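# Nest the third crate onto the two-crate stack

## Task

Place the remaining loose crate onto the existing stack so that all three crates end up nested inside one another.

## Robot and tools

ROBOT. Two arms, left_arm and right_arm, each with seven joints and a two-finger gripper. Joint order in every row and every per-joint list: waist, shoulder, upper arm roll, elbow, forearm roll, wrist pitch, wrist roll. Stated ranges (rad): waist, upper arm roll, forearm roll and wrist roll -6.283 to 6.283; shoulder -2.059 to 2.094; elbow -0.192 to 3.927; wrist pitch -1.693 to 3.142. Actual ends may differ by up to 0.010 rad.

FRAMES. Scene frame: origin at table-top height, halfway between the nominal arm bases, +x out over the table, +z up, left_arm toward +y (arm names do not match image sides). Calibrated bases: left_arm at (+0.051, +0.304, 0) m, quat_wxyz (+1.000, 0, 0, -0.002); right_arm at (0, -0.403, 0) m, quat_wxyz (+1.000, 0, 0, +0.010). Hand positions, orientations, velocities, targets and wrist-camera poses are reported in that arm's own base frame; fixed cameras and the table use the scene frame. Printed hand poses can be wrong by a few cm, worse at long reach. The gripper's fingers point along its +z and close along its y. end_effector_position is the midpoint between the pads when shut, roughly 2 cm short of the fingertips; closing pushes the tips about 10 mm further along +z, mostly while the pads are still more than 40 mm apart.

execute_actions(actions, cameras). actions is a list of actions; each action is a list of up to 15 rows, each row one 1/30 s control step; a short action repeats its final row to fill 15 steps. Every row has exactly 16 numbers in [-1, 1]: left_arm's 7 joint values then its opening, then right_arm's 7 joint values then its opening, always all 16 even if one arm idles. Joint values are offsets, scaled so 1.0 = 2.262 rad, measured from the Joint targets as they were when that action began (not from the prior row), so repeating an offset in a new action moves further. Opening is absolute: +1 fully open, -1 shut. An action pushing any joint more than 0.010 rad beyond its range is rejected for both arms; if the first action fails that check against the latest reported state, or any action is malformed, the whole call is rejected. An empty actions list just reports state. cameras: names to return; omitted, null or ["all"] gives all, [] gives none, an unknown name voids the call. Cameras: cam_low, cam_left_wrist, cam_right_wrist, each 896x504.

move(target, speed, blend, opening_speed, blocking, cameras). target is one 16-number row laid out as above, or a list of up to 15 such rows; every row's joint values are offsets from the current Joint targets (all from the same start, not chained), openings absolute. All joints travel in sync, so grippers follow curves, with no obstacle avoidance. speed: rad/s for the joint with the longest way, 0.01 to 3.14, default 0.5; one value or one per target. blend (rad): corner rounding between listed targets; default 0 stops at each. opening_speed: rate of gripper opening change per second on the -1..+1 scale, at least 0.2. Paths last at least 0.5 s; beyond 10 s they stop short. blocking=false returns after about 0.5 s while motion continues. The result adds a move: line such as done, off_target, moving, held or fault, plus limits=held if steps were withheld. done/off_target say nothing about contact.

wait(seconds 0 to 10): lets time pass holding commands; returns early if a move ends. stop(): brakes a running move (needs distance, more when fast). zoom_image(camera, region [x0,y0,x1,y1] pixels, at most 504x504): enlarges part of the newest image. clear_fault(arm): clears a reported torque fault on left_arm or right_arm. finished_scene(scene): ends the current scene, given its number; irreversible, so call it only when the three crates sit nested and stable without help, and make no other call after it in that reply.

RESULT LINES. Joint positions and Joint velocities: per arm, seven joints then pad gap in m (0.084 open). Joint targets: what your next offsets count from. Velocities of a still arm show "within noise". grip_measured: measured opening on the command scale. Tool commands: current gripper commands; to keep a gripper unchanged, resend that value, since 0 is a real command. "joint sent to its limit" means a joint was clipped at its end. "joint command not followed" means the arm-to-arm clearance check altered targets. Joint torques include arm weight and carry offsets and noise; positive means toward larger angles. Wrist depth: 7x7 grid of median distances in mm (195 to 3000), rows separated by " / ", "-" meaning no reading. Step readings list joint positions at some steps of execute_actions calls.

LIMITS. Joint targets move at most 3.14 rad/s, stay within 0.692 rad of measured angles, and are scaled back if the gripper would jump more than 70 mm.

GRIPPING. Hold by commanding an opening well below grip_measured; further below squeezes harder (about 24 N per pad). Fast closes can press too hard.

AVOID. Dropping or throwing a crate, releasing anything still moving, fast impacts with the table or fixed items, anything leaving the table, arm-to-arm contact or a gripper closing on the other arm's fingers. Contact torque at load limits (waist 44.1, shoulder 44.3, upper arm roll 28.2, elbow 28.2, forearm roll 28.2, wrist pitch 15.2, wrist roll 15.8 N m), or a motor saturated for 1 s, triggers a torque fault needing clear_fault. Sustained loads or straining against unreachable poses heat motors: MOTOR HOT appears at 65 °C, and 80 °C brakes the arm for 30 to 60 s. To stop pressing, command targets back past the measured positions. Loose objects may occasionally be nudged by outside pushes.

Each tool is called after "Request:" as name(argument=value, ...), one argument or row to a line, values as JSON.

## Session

Request:
execute_actions(
  actions=[],
)

Request:
zoom_image(
  camera="cam_low",
  region=[220, 190, 440, 310],
)

Scene clock: 0.00 s.
left_arm: end_effector_position=(+0.1736, -0.1931, +0.3611) grip_measured=+1.00 end_effector_quat_wxyz=(-0.251, +0.855, +0.428, +0.154) | right_arm: end_effector_position=(+0.5528, +0.3257, +0.2093) grip_measured=+1.00 end_effector_quat_wxyz=(-0.239, +0.841, -0.307, +0.376)
Joint positions: left_arm=[-0.412 -0.41 -0.579 1.134 0.188 1.928 -1.803 0.084] | right_arm=[1.436 0.476 -1.086 1.117 -1.311 -0.115 2.667 0.084]
Joint velocities: within noise
Joint torques (N m): no reading
Motor temperatures (°C): left_arm=[28 27 27 33 37 30 34] | right_arm=[27 35 31 33 29 34 34]
Wrist depth (mm): cam_left_wrist=[1547 1715 1924 1847 686 636 596 / 1696 1875 1865 696 648 595 560 / 1687 1868 1772 655 610 567 530 / 307 687 662 614 573 536 502 / 289 629 620 579 540 511 479 / 273 320 580 545 514 484 457 / 260 306 440 515 488 461 438] | cam_right_wrist=[915 969 1031 1094 1172 1254 1287 / 960 1028 1102 1169 1251 1333 1248 / 1022 1092 1179 1253 1364 1346 1224 / 1090 1163 1262 1355 1420 1297 338 / 1163 1268 1369 1462 1369 361 329 / 1253 1362 1473 1490 1335 352 311 / 1348 1469 1573 1440 374 333 296]
Joint targets: left_arm=[-0.412 -0.410 -0.579 1.134 0.188 1.928 -1.803] | right_arm=[1.436 0.476 -1.086 1.117 -1.311 -0.115 2.667]
Tool commands: left_gripper/opening=+1.0 right_gripper/opening=+1.0

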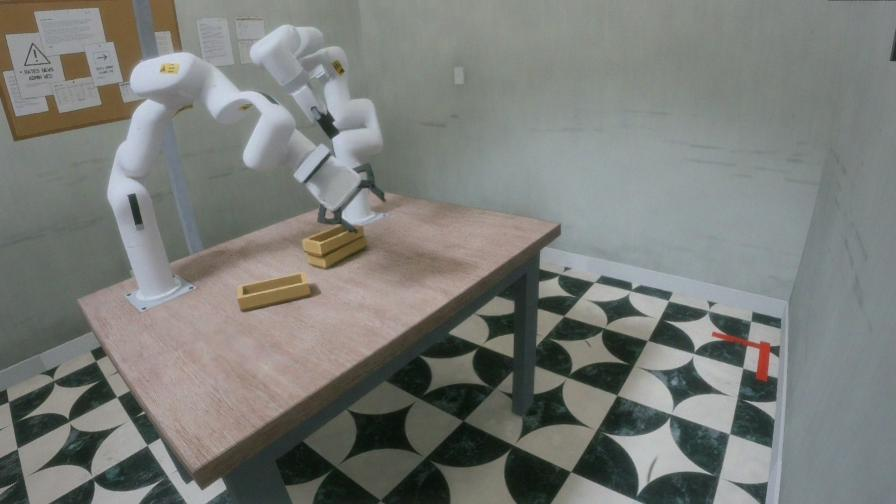

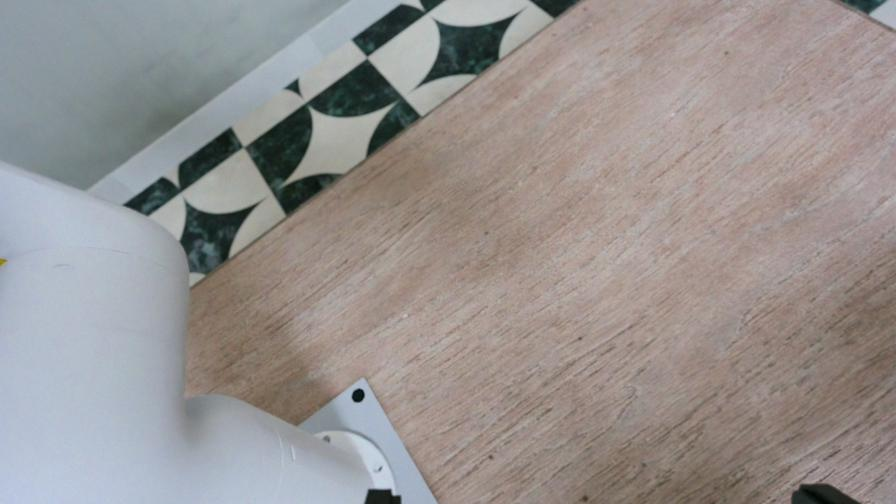

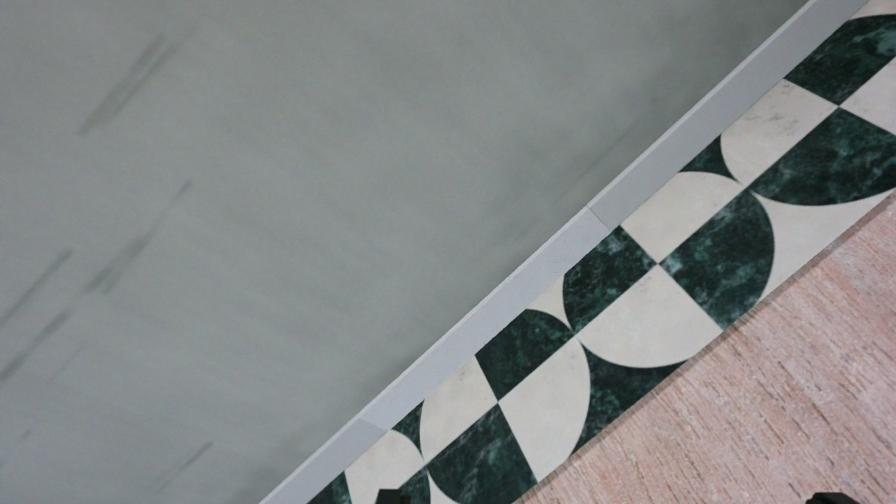

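Scaled by 2.291 from the camera's 896x504 image, which has a finer 1280x720 frame.

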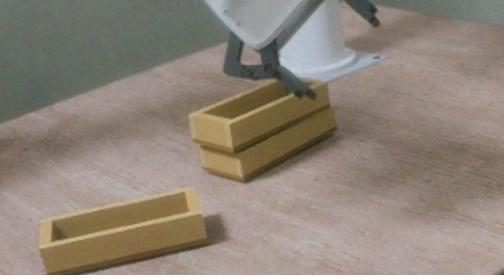

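Request:
move(
  target=[-0.1251,-0.1225,0.2560,-0.1779,-0.0831,-0.2250,-0.2131,1,-0.62,0,0,0,0,0,0,1],
  speed=0.8,
  cameras=["cam_left_wrist","cam_low"],
)

Request:
zoom_image(
  camera="cam_left_wrist",
  region=[350, 204, 650, 504],
)

Scene clock: 11.60 s.
left_arm: end_effector_position=(+0.2161, -0.1798, +0.3002) grip_measured=+1.00 end_effector_quat_wxyz=(+0.000, +0.700, +0.714, +0.000) | right_arm: end_effector_position=(+0.4139, -0.4903, +0.2093) grip_measured=+1.00 end_effector_quat_wxyz=(-0.060, -0.445, +0.777, -0.442)
Joint positions: left_arm=[-0.695 -0.687 0.001 0.732 0 1.419 -2.285 0.084] | right_arm=[0.034 0.476 -1.086 1.117 -1.311 -0.115 2.667 0.084]
Joint velocities: within noise
Joint torques (N m): left_arm=[-10.49 -12.73 1.82 17.57 -1.26 -4.97 -1.31] | right_arm=[-8.39 -14.69 -7.25 18.02 1.55 -1.05 0.07]
Motor temperatures (°C): left_arm=[28 27 27 35 37 30 34] | right_arm=[27 35 31 35 29 34 34]
Wrist depth (mm): cam_left_wrist=[255 350 428 428 428 428 428 / 330 386 429 428 428 428 429 / 428 427 428 429 429 429 429 / 429 429 429 429 429 429 429 / 428 430 430 430 429 429 429 / 429 429 430 390 430 429 429 / 429 429 431 382 383 430 430] | cam_right_wrist=[1922 2061 2129 2155 1218 1264 1280 / 1794 2194 2285 2180 1320 1369 1247 / 1629 2101 2396 1928 1539 1349 1173 / 1506 1880 2167 1773 1480 1259 1101 / 1395 1720 1937 1625 1372 1189 1046 / 1291 1560 1777 1501 1280 1119 992 / 1200 1444 1628 1397 1197 1062 944]
Joint targets: left_arm=[-0.695 -0.687 0.001 0.732 0.000 1.419 -2.285] | right_arm=[0.034 0.476 -1.086 1.117 -1.311 -0.115 2.667]
move: done
Images, in order (width x height): cam_low 896x504, cam_left_wrist 896x504.

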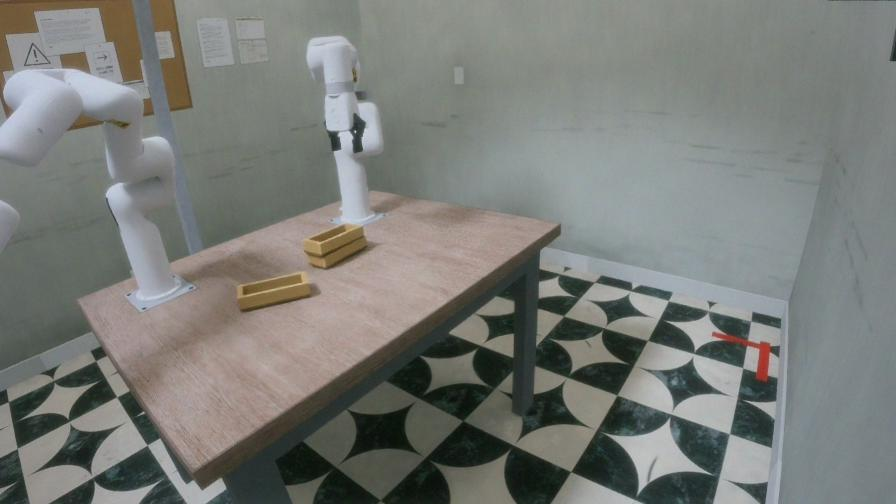

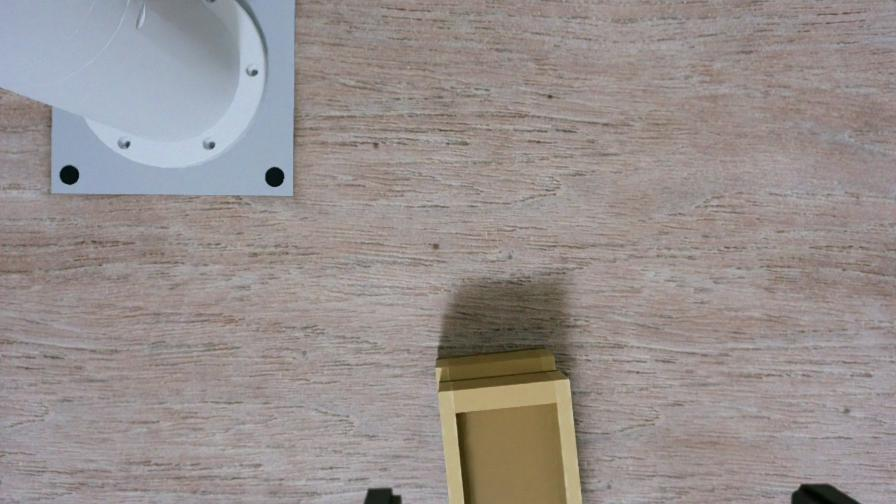

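Scaled by 1.680 from the camera's 896x504 image, which has a finer 1280x720 frame.

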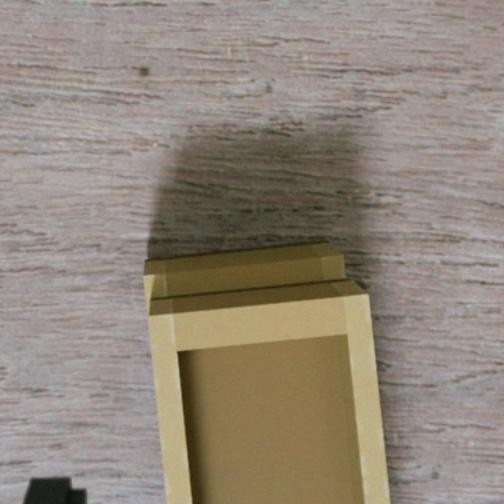

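Request:
zoom_image(
  camera="cam_left_wrist",
  region=[425, 335, 585, 425],
)

Scaled by 3.150 from the camera's 896x504 image, which has a finer 1280x720 frame.

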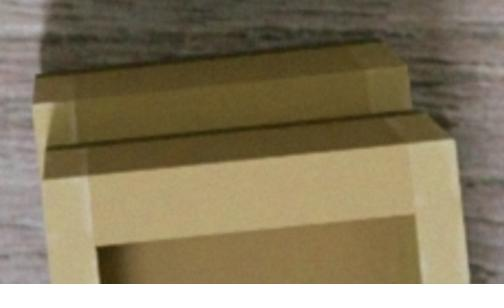

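Request:
move(
  target=[
    [-0.0809,0.2050,-0.0004,-0.0832,0,-0.2882,-0.1233,1,0,0,0,0,0,0,0,1],
    [-0.0809,0.2631,-0.0004,-0.1044,0,-0.3675,-0.1233,1,0,0,0,0,0,0,0,1],
    [-0.0809,0.2631,-0.0004,-0.1044,0,-0.3675,-0.1233,-0.4,0,0,0,0,0,0,0,1],
  ],
  speed=[0.7,0.15,0.15],
  blend=[0.02,0,0],
  opening_speed=0.7,
  cameras=["cam_left_wrist","cam_low"],
)

Request:
zoom_image(
  camera="cam_low",
  region=[290, 180, 390, 280],
)

Scene clock: 22.43 s.
left_arm: end_effector_position=(+0.2273, -0.2738, +0.0700) grip_measured=+0.67 end_effector_quat_wxyz=(+0.000, +0.666, +0.746, +0.000) | right_arm: end_effector_position=(+0.4138, -0.4904, +0.2093) grip_measured=+1.00 end_effector_quat_wxyz=(-0.060, -0.445, +0.777, -0.442)
Joint positions: left_arm=[-0.878 -0.092 0 0.496 0 0.588 -2.564 0.072] | right_arm=[0.034 0.476 -1.086 1.117 -1.311 -0.115 2.667 0.084]
Joint velocities: within noise
Joint torques (N m): left_arm=[-7.56 -11.57 0.35 14.12 -1.15 -3.47 -1.19] | right_arm=[-7.95 -14.63 -10.67 18.15 1.42 -1.09 0.1]
Motor temperatures (°C): left_arm=[28 27 27 35 37 30 34] | right_arm=[27 36 31 36 29 34 34]
Wrist depth (mm): cam_left_wrist=[199 199 200 200 200 200 200 / 200 199 199 200 200 200 200 / 200 200 200 - - - 200 / 200 200 200 - - - 200 / 200 200 200 - - - 200 / 200 200 200 - - - 200 / 200 200 200 - - - 200] | cam_right_wrist=[1932 2056 2141 2163 1216 1262 1285 / 1799 2183 2294 2171 1324 1380 1251 / 1647 2098 2381 1965 1536 1344 1169 / 1502 1885 2173 1771 1475 1262 1099 / 1396 1711 1940 1645 1384 1185 1048 / 1302 1567 1772 1502 1277 1117 995 / 1206 1451 1615 1397 1199 1063 945]
Joint targets: left_arm=[-0.878 -0.092 0.000 0.496 0.000 0.588 -2.564] | right_arm=[0.034 0.476 -1.086 1.117 -1.311 -0.115 2.667]
move: done
Images, in order (width x height): cam_low 896x504, cam_left_wrist 896x504.

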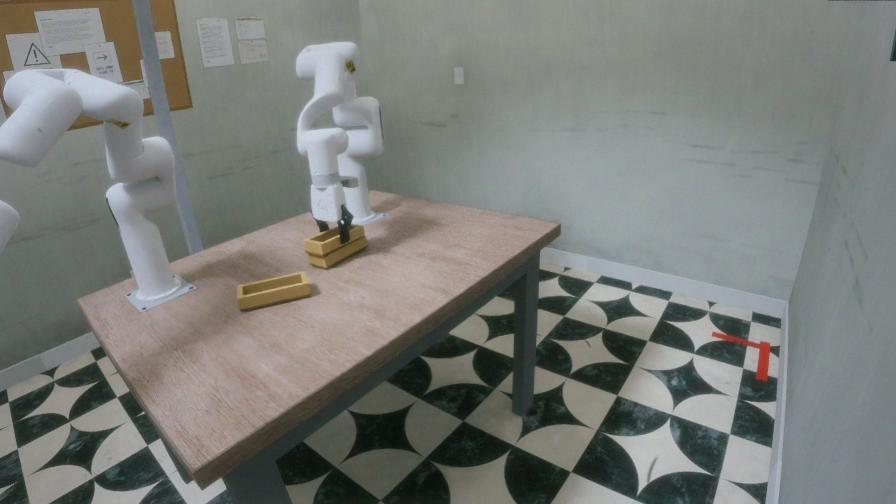

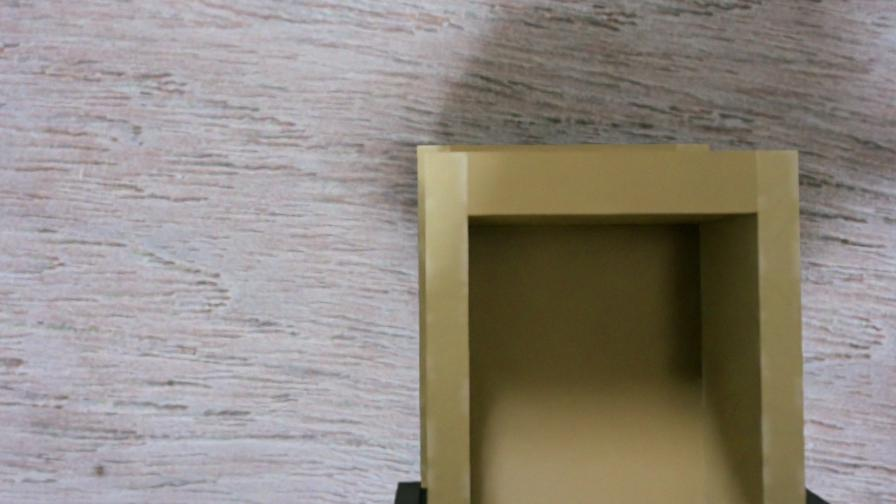

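Scaled by 5.040 from the camera's 896x504 image, which has a finer 1280x720 frame.

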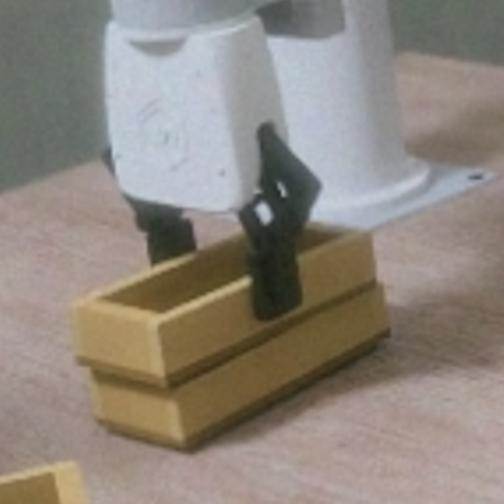

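Request:
move(
  target=[
    [0,-0.0202,0,0.0054,0,0.0256,0,-0.4,0,0,0,0,0,0,0,1],
    [0.0034,-0.0327,0,-0.0074,0,0.0252,0.0034,-0.4,0,0,0,0,0,0,0,1],
  ],
  speed=0.1,
  cameras=["cam_left_wrist","cam_low"],
)

Request:
zoom_image(
  camera="cam_low",
  region=[290, 180, 390, 280],
)

Scene clock: 26.80 s.
left_arm: end_effector_position=(+0.2239, -0.2656, +0.0861) grip_measured=+0.67 end_effector_quat_wxyz=(+0.000, +0.665, +0.746, +0.000) | right_arm: end_effector_position=(+0.4138, -0.4904, +0.2093) grip_measured=+1.00 end_effector_quat_wxyz=(-0.060, -0.445, +0.777, -0.442)
Joint positions: left_arm=[-0.87 -0.166 0 0.479 0 0.645 -2.556 0.072] | right_arm=[0.034 0.476 -1.086 1.117 -1.311 -0.115 2.667 0.084]
Joint velocities: within noise
Joint torques (N m): left_arm=[9.57 -23.84 0.88 14.2 -0.8 -0.72 1.56] | right_arm=[-7.72 -14.7 -10.63 18.14 1.46 -1.09 0.11]
Motor temperatures (°C): left_arm=[28 27 27 36 37 30 34] | right_arm=[27 36 32 36 29 34 34]
Wrist depth (mm): cam_left_wrist=[215 215 216 215 216 216 216 / 215 215 215 216 216 216 216 / 215 215 215 216 215 216 216 / 215 215 - - - - 216 / 216 216 - - - - 216 / 216 216 - - - - 216 / 216 216 - - - - 216] | cam_right_wrist=[1943 2063 2124 2154 1209 1267 1280 / 1816 2189 2318 2168 1323 1368 1243 / 1641 2105 2393 1954 1535 1346 1170 / 1510 1900 2154 1768 1474 1262 1103 / 1398 1725 1937 1619 1370 1191 1041 / 1297 1578 1773 1505 1280 1121 994 / 1197 1460 1624 1396 1203 1065 944]
Joint targets: left_arm=[-0.870 -0.166 0.000 0.479 0.000 0.645 -2.556] | right_arm=[0.034 0.476 -1.086 1.117 -1.311 -0.115 2.667]
move: done
Images, in order (width x height): cam_low 896x504, cam_left_wrist 896x504.

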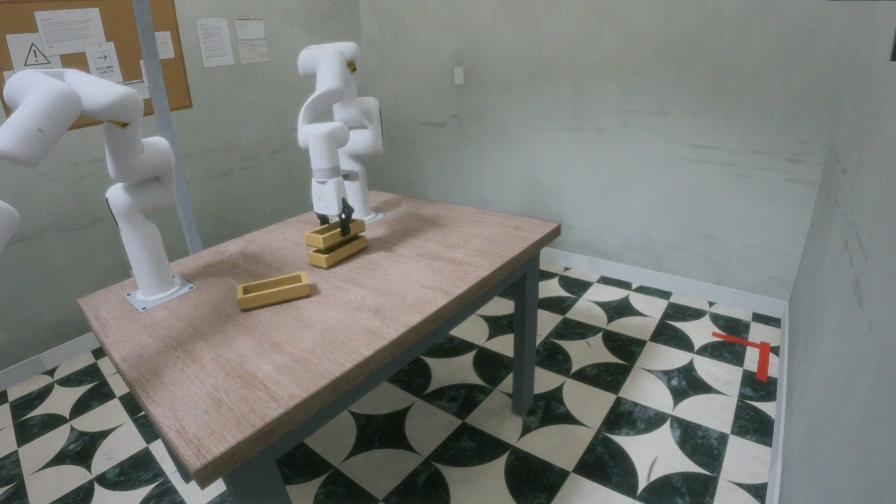

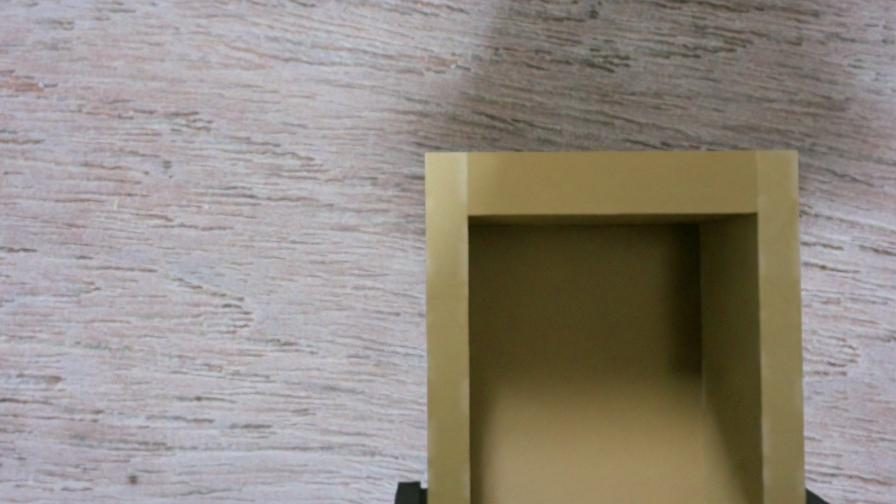

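Scaled by 5.040 from the camera's 896x504 image, which has a finer 1280x720 frame.

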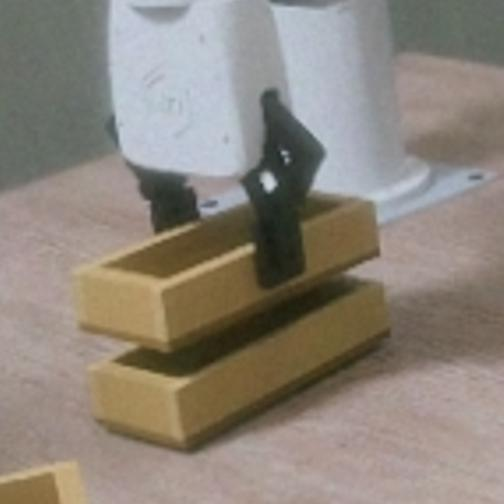

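Request:
move(
  target=[0,0.0229,0,-0.0059,0,-0.0289,0,-0.4,0,0,0,0,0,0,0,1],
  speed=0.04,
  cameras=["cam_left_wrist","cam_low"],
)

Request:
zoom_image(
  camera="cam_low",
  region=[295, 200, 375, 280],
)

Scene clock: 30.57 s.
left_arm: end_effector_position=(+0.2240, -0.2656, +0.0686) grip_measured=+0.67 end_effector_quat_wxyz=(+0.000, +0.666, +0.746, +0.000) | right_arm: end_effector_position=(+0.4138, -0.4904, +0.2093) grip_measured=+1.00 end_effector_quat_wxyz=(-0.060, -0.445, +0.777, -0.442)
Joint positions: left_arm=[-0.87 -0.114 0 0.466 0 0.579 -2.556 0.072] | right_arm=[0.034 0.476 -1.086 1.117 -1.311 -0.115 2.667 0.084]
Joint velocities: within noise
Joint torques (N m): left_arm=[8.84 -9.72 0.75 12 -0.55 -5.09 1.52] | right_arm=[-7.22 -14.74 -10.64 18.2 1.39 -1.08 0.03]
Motor temperatures (°C): left_arm=[28 28 27 36 37 30 34] | right_arm=[27 36 32 36 29 34 34]
Wrist depth (mm): cam_left_wrist=[198 198 198 198 198 198 198 / 198 198 198 198 198 198 199 / 198 198 198 198 198 199 199 / 198 198 198 - - - 199 / 198 198 198 - - - 199 / 198 198 199 - - - 199 / 198 198 199 - - - 199] | cam_right_wrist=[1948 2064 2143 2167 1212 1266 1275 / 1798 2205 2312 2184 1321 1377 1246 / 1631 2086 2404 1939 1534 1336 1168 / 1524 1883 2158 1772 1474 1263 1103 / 1407 1721 1943 1628 1373 1176 1051 / 1300 1571 1756 1505 1277 1119 995 / 1215 1445 1612 1393 1204 1061 948]
Joint targets: left_arm=[-0.870 -0.114 0.000 0.466 0.000 0.579 -2.556] | right_arm=[0.034 0.476 -1.086 1.117 -1.311 -0.115 2.667]
move: done
Images, in order (width x height): cam_low 896x504, cam_left_wrist 896x504.

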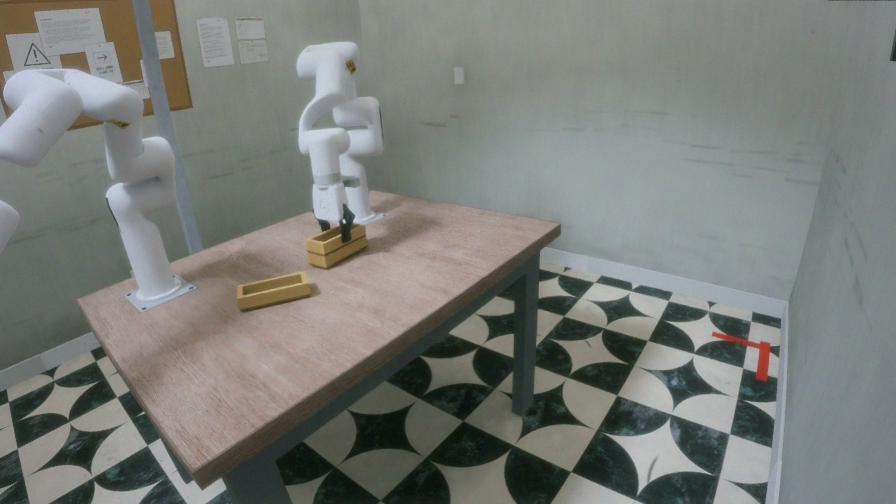

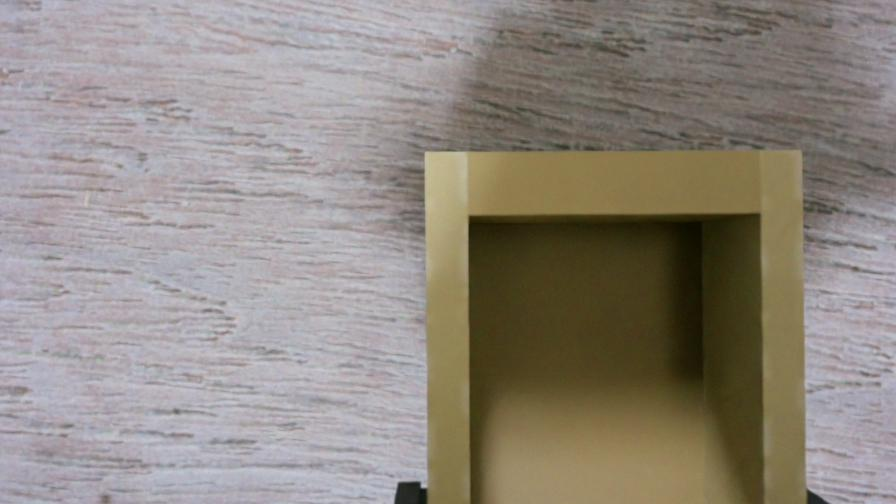

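Scaled by 6.300 from the camera's 896x504 image, which has a finer 1280x720 frame.

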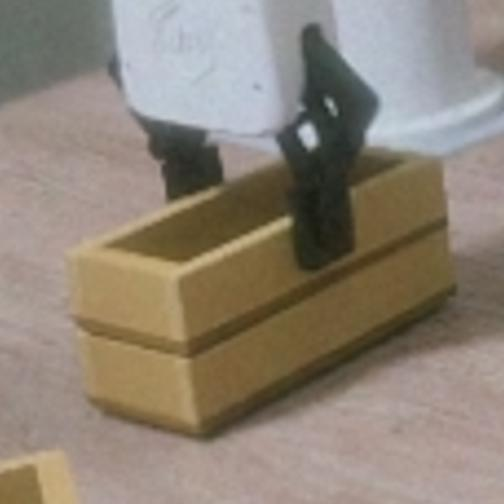

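Request:
move(
  target=[
    [0,0.0016,0,-0.0004,0,-0.0019,0,-0.4,0,0,0,0,0,0,0,1],
    [0,0.0016,0,-0.0004,0,-0.0019,0,1,0,0,0,0,0,0,0,1],
    [0,-0.0229,0,0.0059,0,0.0289,0,1,0,0,0,0,0,0,0,1],
    [0,-0.0617,0,0.0220,0,0.0837,0,1,0,0,0,0,0,0,0,1],
  ],
  speed=[0.02,0.1,0.2,0.3],
  opening_speed=0.6,
  cameras=["cam_left_wrist","cam_low"],
)

Request:
zoom_image(
  camera="cam_low",
  region=[295, 200, 375, 280],
)

Scene clock: 37.77 s.
left_arm: end_effector_position=(+0.2239, -0.2656, +0.1201) grip_measured=+1.00 end_effector_quat_wxyz=(+0.000, +0.665, +0.746, +0.000) | right_arm: end_effector_position=(+0.4138, -0.4904, +0.2093) grip_measured=+1.00 end_effector_quat_wxyz=(-0.060, -0.445, +0.777, -0.442)
Joint positions: left_arm=[-0.87 -0.253 0 0.515 0 0.768 -2.556 0.084] | right_arm=[0.034 0.476 -1.086 1.117 -1.311 -0.115 2.667 0.084]
Joint velocities: within noise
Joint torques (N m): left_arm=[8 -22.24 0.67 21.25 -0.3 -0.08 1.23] | right_arm=[-6.52 -14.63 -10.52 18.27 1.49 -1.09 0.13]
Motor temperatures (°C): left_arm=[28 28 27 36 37 30 34] | right_arm=[27 36 32 37 29 34 34]
Wrist depth (mm): cam_left_wrist=[249 249 249 249 249 249 250 / 249 249 249 250 249 250 250 / 249 249 250 250 249 250 250 / 249 249 250 204 204 250 250 / 249 250 250 204 204 250 250 / 249 249 250 204 204 250 250 / 249 250 250 204 204 250 250] | cam_right_wrist=[1955 2073 2122 2158 1214 1263 1286 / 1796 2199 2296 2180 1327 1374 1248 / 1655 2110 2384 1935 1530 1342 1168 / 1518 1884 2160 1772 1479 1259 1103 / 1403 1716 1941 1627 1378 1191 1047 / 1297 1569 1765 1509 1284 1117 989 / 1207 1438 1607 1405 1204 1056 949]
Joint targets: left_arm=[-0.870 -0.254 0.000 0.516 0.000 0.768 -2.556] | right_arm=[0.034 0.476 -1.086 1.117 -1.311 -0.115 2.667]
move: done
Images, in order (width x height): cam_low 896x504, cam_left_wrist 896x504.

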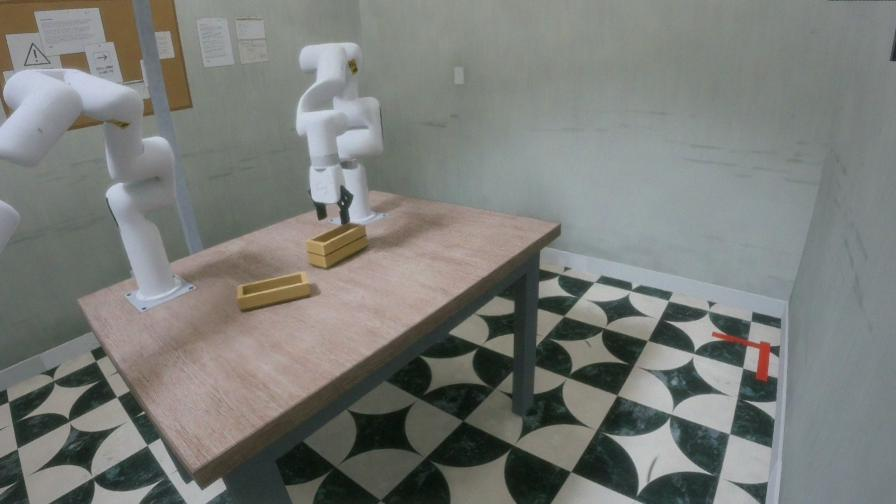

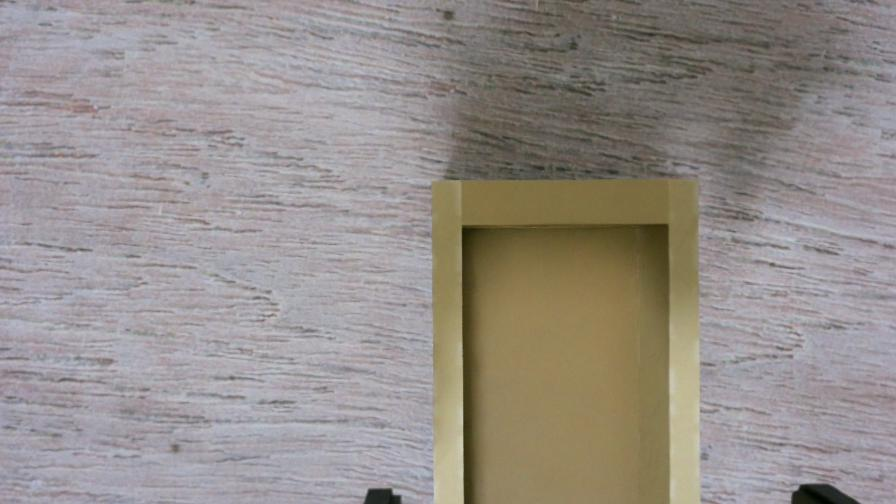

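Scaled by 6.300 from the camera's 896x504 image, which has a finer 1280x720 frame.

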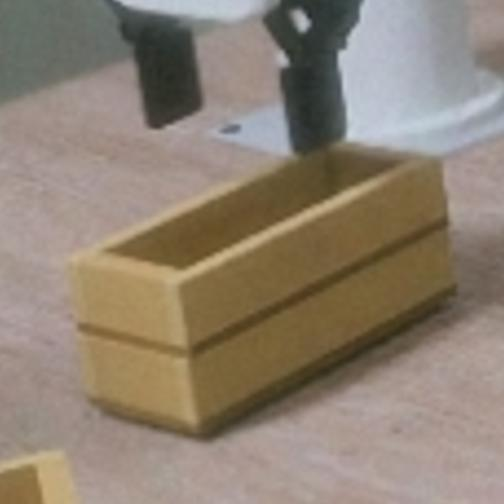

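Request:
move(
  target=[-0.1125,0.2986,0,0.6036,0,0.3050,0.2053,1,0,0,0,0,0,0,0,1],
  speed=0.8,
  cameras=["cam_left_wrist"],
)

Request:
zoom_image(
  camera="cam_left_wrist",
  region=[300, 80, 720, 500],
)

Scene clock: 42.60 s.
left_arm: end_effector_position=(+0.2559, -0.5350, +0.3002) grip_measured=+1.00 end_effector_quat_wxyz=(+0.000, +0.885, +0.465, +0.000) | right_arm: end_effector_position=(+0.4138, -0.4904, +0.2093) grip_measured=+1.00 end_effector_quat_wxyz=(-0.060, -0.445, +0.777, -0.442)
Joint positions: left_arm=[-1.124 0.422 0 1.881 0 1.458 -2.092 0.084] | right_arm=[0.034 0.476 -1.086 1.117 -1.311 -0.115 2.667 0.084]
Joint velocities: within noise
Joint torques (N m): left_arm=[-10.42 -29.5 0.28 23.87 -0.04 -0.06 1.51] | right_arm=[-5.99 -14.75 -10.62 18.37 1.39 -1.11 0.14]
Motor temperatures (°C): left_arm=[28 28 27 36 37 30 34] | right_arm=[27 36 32 37 29 34 34]
Wrist depth (mm): cam_left_wrist=[426 382 427 427 427 428 428 / 428 381 427 428 427 428 428 / 428 428 428 428 428 428 429 / 428 428 429 428 417 429 429 / 429 430 428 428 418 429 429 / 428 429 429 429 417 429 429 / 429 428 428 429 428 429 430] | cam_right_wrist=[1953 2074 2126 2138 1223 1259 1279 / 1786 2207 2277 2197 1337 1367 1244 / 1649 2088 2379 1930 1537 1352 1166 / 1507 1868 2192 1773 1469 1269 1101 / 1403 1719 1938 1631 1380 1184 1046 / 1297 1570 1785 1497 1281 1113 987 / 1198 1454 1618 1398 1199 1060 948]
Joint targets: left_arm=[-1.125 0.422 0.000 1.881 0.000 1.458 -2.092] | right_arm=[0.034 0.476 -1.086 1.117 -1.311 -0.115 2.667]
move: done
Images, in order (width x height): cam_left_wrist 896x504.

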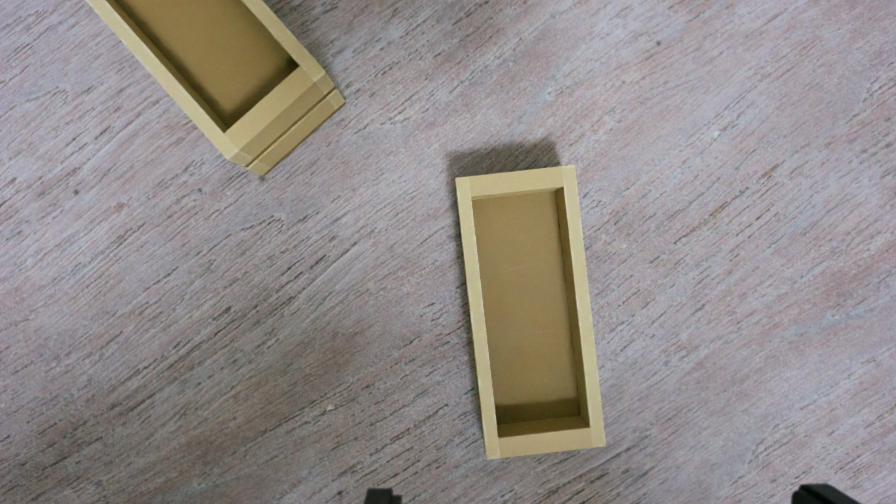

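Scaled by 1.200 from the camera's 896x504 image, which has a finer 1280x720 frame.

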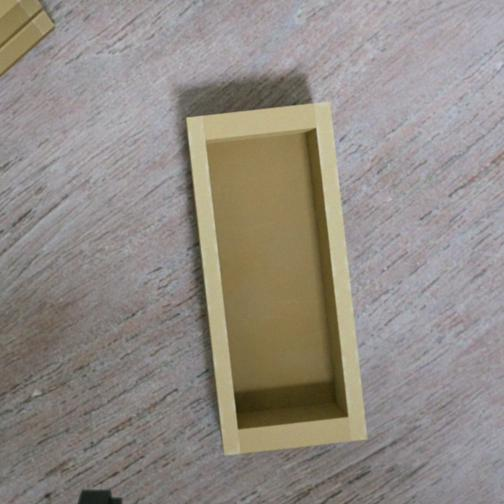

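Request:
move(
  target=[
    [0.0253,0.0594,0,-0.1664,0,-0.2254,-0.0225,1,0,0,0,0,0,0,0,1],
    [0.0253,0.1076,0,-0.1817,0,-0.2889,-0.0225,1,0,0,0,0,0,0,0,1],
    [0.0253,0.1076,0,-0.1817,0,-0.2889,-0.0225,-0.4,0,0,0,0,0,0,0,1],
  ],
  speed=[0.6,0.15,0.15],
  blend=[0.02,0,0],
  opening_speed=0.6,
  cameras=["cam_left_wrist","cam_low"],
)

Scene clock: 53.67 s.
left_arm: end_effector_position=(+0.2887, -0.5244, +0.0320) grip_measured=+0.67 end_effector_quat_wxyz=(+0.000, +0.859, +0.512, +0.000) | right_arm: end_effector_position=(+0.4138, -0.4904, +0.2093) grip_measured=+1.00 end_effector_quat_wxyz=(-0.060, -0.445, +0.777, -0.442)
Joint positions: left_arm=[-1.067 0.665 0 1.47 0 0.805 -2.142 0.072] | right_arm=[0.034 0.476 -1.086 1.117 -1.311 -0.115 2.667 0.084]
Joint velocities: within noise
Joint torques (N m): left_arm=[9.04 -33.86 0.11 16.76 -0.11 -3.52 -1.29] | right_arm=[-5.26 -15.05 -10.61 18.38 1.29 -1.12 0.15]
Motor temperatures (°C): left_arm=[28 28 27 37 37 30 34] | right_arm=[27 36 32 37 29 34 34]
Wrist depth (mm): cam_left_wrist=[- - - - - - - / - - - - - - - / - - - - - - - / - - - - - - - / - - - - - - - / - - - - - - - / - - - - - - -] | cam_right_wrist=[1950 2070 2129 2139 1211 1265 1289 / 1796 2198 2311 2161 1325 1375 1243 / 1650 2098 2392 1923 1535 1351 1171 / 1503 1886 2165 1780 1472 1257 1095 / 1392 1719 1968 1615 1381 1185 1043 / 1299 1577 1767 1509 1285 1119 993 / 1206 1445 1608 1396 1199 1057 946]
Joint targets: left_arm=[-1.067 0.665 0.000 1.470 0.000 0.805 -2.142] | right_arm=[0.034 0.476 -1.086 1.117 -1.311 -0.115 2.667]
move: done
Images, in order (width x height): cam_low 896x504, cam_left_wrist 896x504.

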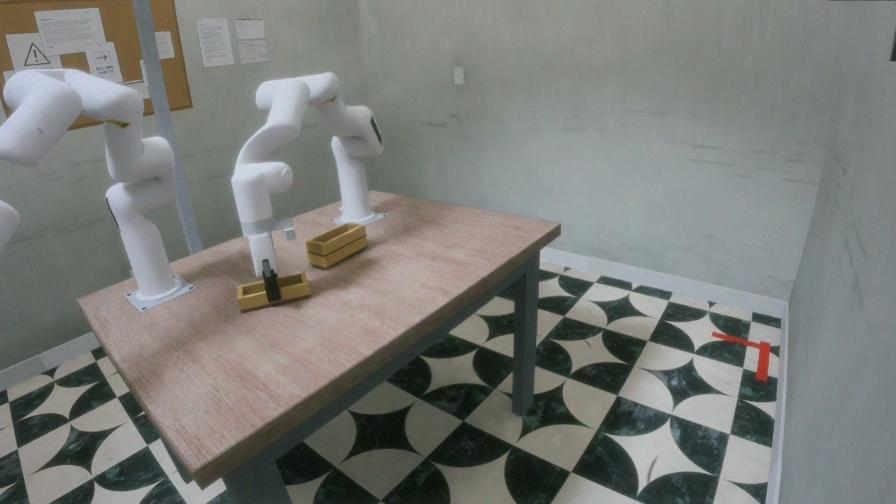

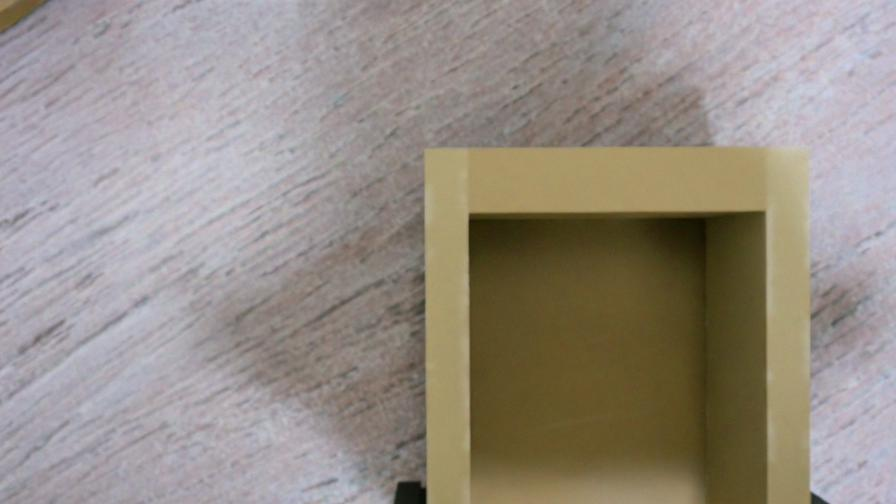

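Request:
move(
  target=[
    [0,-0.0749,0,0.0401,0,0.1150,0,-0.4,0,0,0,0,0,0,0,1],
    [0.0859,-0.4311,0,-0.4005,0,0.0305,-0.1869,-0.4,0,0,0,0,0,0,0,1],
    [0.0859,-0.3980,0,-0.4221,0,-0.0240,-0.1869,-0.4,0,0,0,0,0,0,0,1],
  ],
  speed=[0.35,0.6,0.2],
  blend=[0.04,0.02,0],
  cameras=["cam_left_wrist","cam_low"],
)

Request:
zoom_image(
  camera="cam_low",
  region=[290, 180, 390, 280],
)

Scene clock: 58.57 s.
left_arm: end_effector_position=(+0.2241, -0.2674, +0.1149) grip_measured=+0.67 end_effector_quat_wxyz=(+0.000, +0.663, +0.749, +0.000) | right_arm: end_effector_position=(+0.4138, -0.4904, +0.2093) grip_measured=+1.00 end_effector_quat_wxyz=(-0.060, -0.445, +0.777, -0.442)
Joint positions: left_arm=[-0.873 -0.235 0 0.515 0 0.751 -2.565 0.072] | right_arm=[0.034 0.476 -1.086 1.117 -1.311 -0.115 2.667 0.084]
Joint velocities: within noise
Joint torques (N m): left_arm=[9.68 -9.54 0.18 14.97 0.03 -5.3 -1.35] | right_arm=[-4.86 -14.99 -10.57 18.54 1.39 -1.19 0.21]
Motor temperatures (°C): left_arm=[28 28 27 37 37 30 34] | right_arm=[27 36 32 37 29 34 34]
Wrist depth (mm): cam_left_wrist=[244 244 244 244 245 245 245 / 244 244 244 244 244 244 244 / 244 244 - - - - 245 / 244 244 - - - - 245 / 244 245 - - - - 245 / 245 245 - - - - 245 / 245 245 - - - - 246] | cam_right_wrist=[1937 2083 2136 2147 1210 1272 1277 / 1798 2207 2288 2220 1331 1375 1241 / 1651 2122 2375 1936 1534 1348 1169 / 1514 1894 2183 1773 1463 1259 1100 / 1398 1708 1964 1618 1382 1185 1049 / 1297 1574 1780 1495 1283 1118 993 / 1198 1447 1610 1401 1200 1062 939]
Joint targets: left_arm=[-0.873 -0.235 0.000 0.515 0.000 0.751 -2.565] | right_arm=[0.034 0.476 -1.086 1.117 -1.311 -0.115 2.667]
move: done
Images, in order (width x height): cam_low 896x504, cam_left_wrist 896x504.

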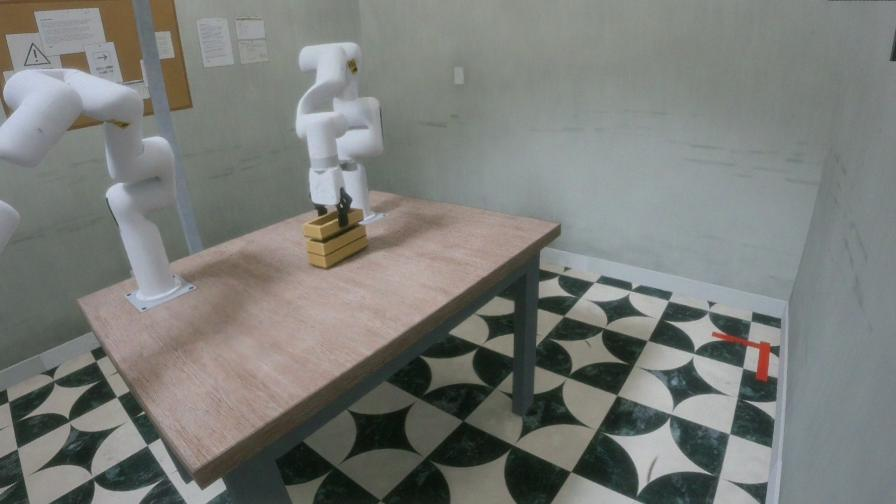

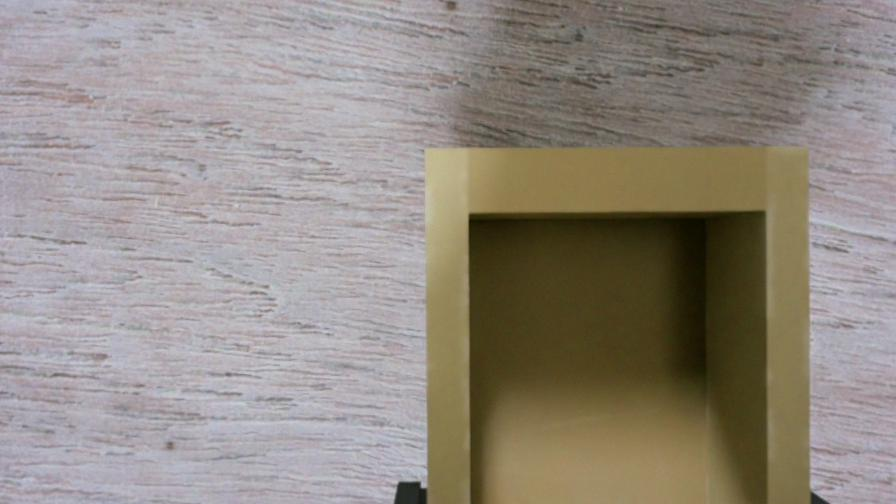

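Scaled by 5.040 from the camera's 896x504 image, which has a finer 1280x720 frame.

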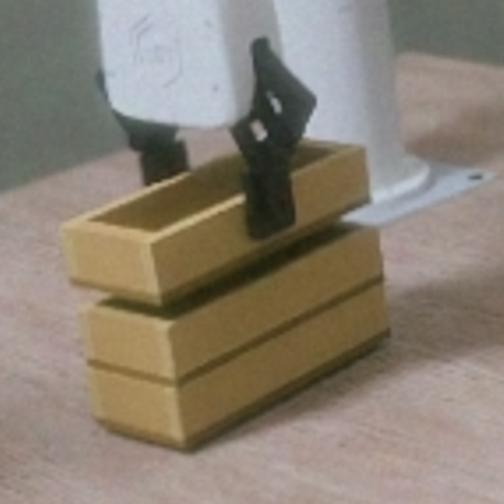

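Request:
zoom_image(
  camera="cam_low",
  region=[300, 200, 375, 272],
)

Scaled by 6.720 from the camera's 896x504 image, which has a finer 1280x720 frame.

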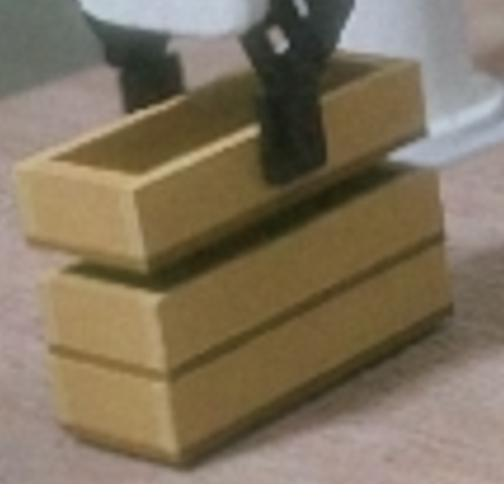

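Request:
move(
  target=[0.0028,-0.0053,0,-0.0049,0,0.0004,0.0028,-0.4,0,0,0,0,0,0,0,1],
  speed=0.05,
  cameras=["cam_low"],
)

Request:
zoom_image(
  camera="cam_low",
  region=[300, 200, 375, 272],
)

Scene clock: 63.53 s.
left_arm: end_effector_position=(+0.2236, -0.2635, +0.1149) grip_measured=+0.67 end_effector_quat_wxyz=(+0.000, +0.663, +0.749, +0.000) | right_arm: end_effector_position=(+0.4138, -0.4904, +0.2093) grip_measured=+1.00 end_effector_quat_wxyz=(-0.060, -0.445, +0.777, -0.442)
Joint positions: left_arm=[-0.867 -0.247 0 0.504 0 0.751 -2.559 0.072] | right_arm=[0.034 0.476 -1.086 1.117 -1.311 -0.115 2.667 0.084]
Joint velocities: within noise
Joint torques (N m): left_arm=[9.34 -22.54 0.06 15.07 -0.06 -0.26 1.56] | right_arm=[-4.56 -14.89 -10.66 18.51 1.36 -1.18 0.17]
Motor temperatures (°C): left_arm=[28 28 27 37 37 30 34] | right_arm=[27 36 32 37 29 34 34]
Wrist depth (mm): cam_left_wrist=[244 244 244 244 245 244 245 / 244 244 244 244 244 245 244 / 244 244 - - - - 245 / 244 244 - - - - 245 / 245 244 - - - - 245 / 244 244 - - - - 245 / 244 245 - - - - 245] | cam_right_wrist=[1930 2055 2132 2167 1218 1270 1276 / 1794 2208 2301 2154 1321 1372 1242 / 1640 2079 2393 1931 1531 1350 1165 / 1515 1901 2166 1773 1463 1260 1103 / 1408 1714 1953 1627 1366 1187 1050 / 1298 1566 1777 1499 1279 1120 993 / 1199 1455 1615 1388 1202 1063 949]
Joint targets: left_arm=[-0.867 -0.247 0.000 0.504 0.000 0.752 -2.559] | right_arm=[0.034 0.476 -1.086 1.117 -1.311 -0.115 2.667]
move: done
Images, in order (width x height): cam_low 896x504.

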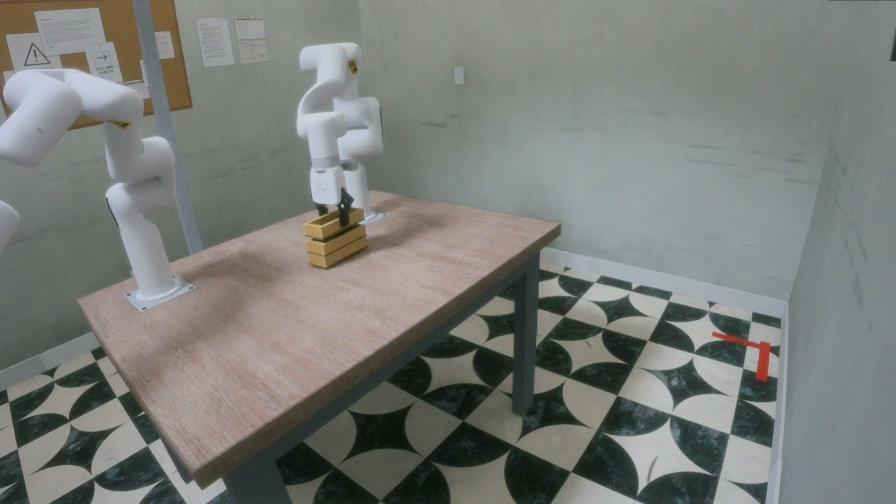

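Scaled by 6.720 from the camera's 896x504 image, which has a finer 1280x720 frame.

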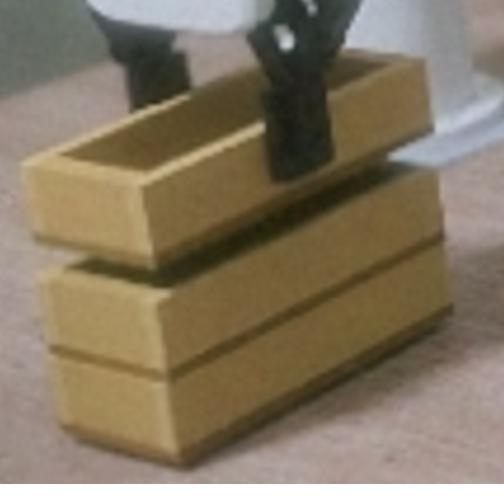

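Request:
move(
  target=[0,0.0137,0,-0.0062,0,-0.0198,0,-0.4,0,0,0,0,0,0,0,1],
  speed=0.04,
  cameras=["cam_low"],
)

Request:
zoom_image(
  camera="cam_low",
  region=[300, 200, 375, 272],
)

Scene clock: 65.87 s.
left_arm: end_effector_position=(+0.2236, -0.2634, +0.1026) grip_measured=+0.67 end_effector_quat_wxyz=(+0.000, +0.663, +0.749, +0.000) | right_arm: end_effector_position=(+0.4138, -0.4904, +0.2093) grip_measured=+1.00 end_effector_quat_wxyz=(-0.060, -0.445, +0.777, -0.442)
Joint positions: left_arm=[-0.867 -0.216 0 0.49 0 0.707 -2.559 0.072] | right_arm=[0.034 0.476 -1.086 1.117 -1.311 -0.115 2.667 0.084]
Joint velocities: within noise
Joint torques (N m): left_arm=[9.17 -9.6 -0.03 14.65 -0.11 -5.1 1.5] | right_arm=[-4.31 -14.98 -10.49 18.53 1.24 -1.24 0.21]
Motor temperatures (°C): left_arm=[28 28 27 37 37 30 34] | right_arm=[27 36 32 37 29 34 34]
Wrist depth (mm): cam_left_wrist=[232 232 232 232 232 232 232 / 232 232 232 232 232 232 232 / 232 232 - - - - 232 / 232 232 - - - - 233 / 232 232 - - - - 232 / 232 232 - - - - 233 / 232 232 - - - - 233] | cam_right_wrist=[1935 2046 2148 2155 1210 1259 1288 / 1795 2205 2302 2182 1328 1361 1244 / 1638 2099 2380 1947 1553 1345 1176 / 1502 1874 2153 1768 1479 1255 1103 / 1397 1727 1944 1620 1363 1197 1045 / 1299 1567 1790 1502 1282 1126 994 / 1204 1447 1610 1396 1200 1063 948]
Joint targets: left_arm=[-0.867 -0.216 0.000 0.490 0.000 0.707 -2.559] | right_arm=[0.034 0.476 -1.086 1.117 -1.311 -0.115 2.667]
move: done
Images, in order (width x height): cam_low 896x504.

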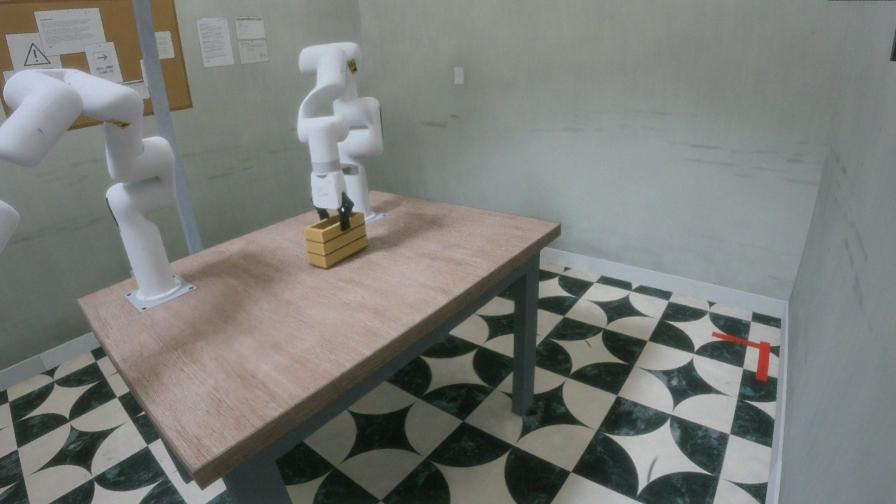

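Scaled by 6.720 from the camera's 896x504 image, which has a finer 1280x720 frame.

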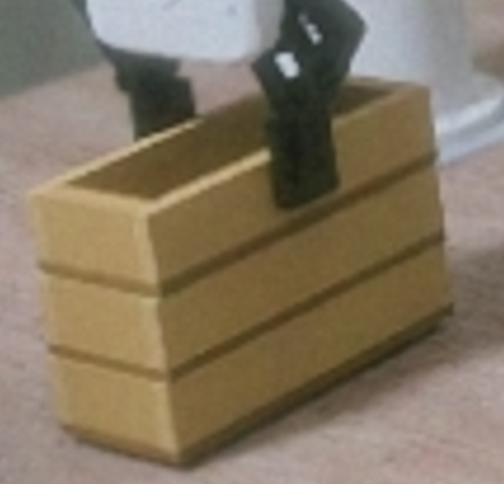

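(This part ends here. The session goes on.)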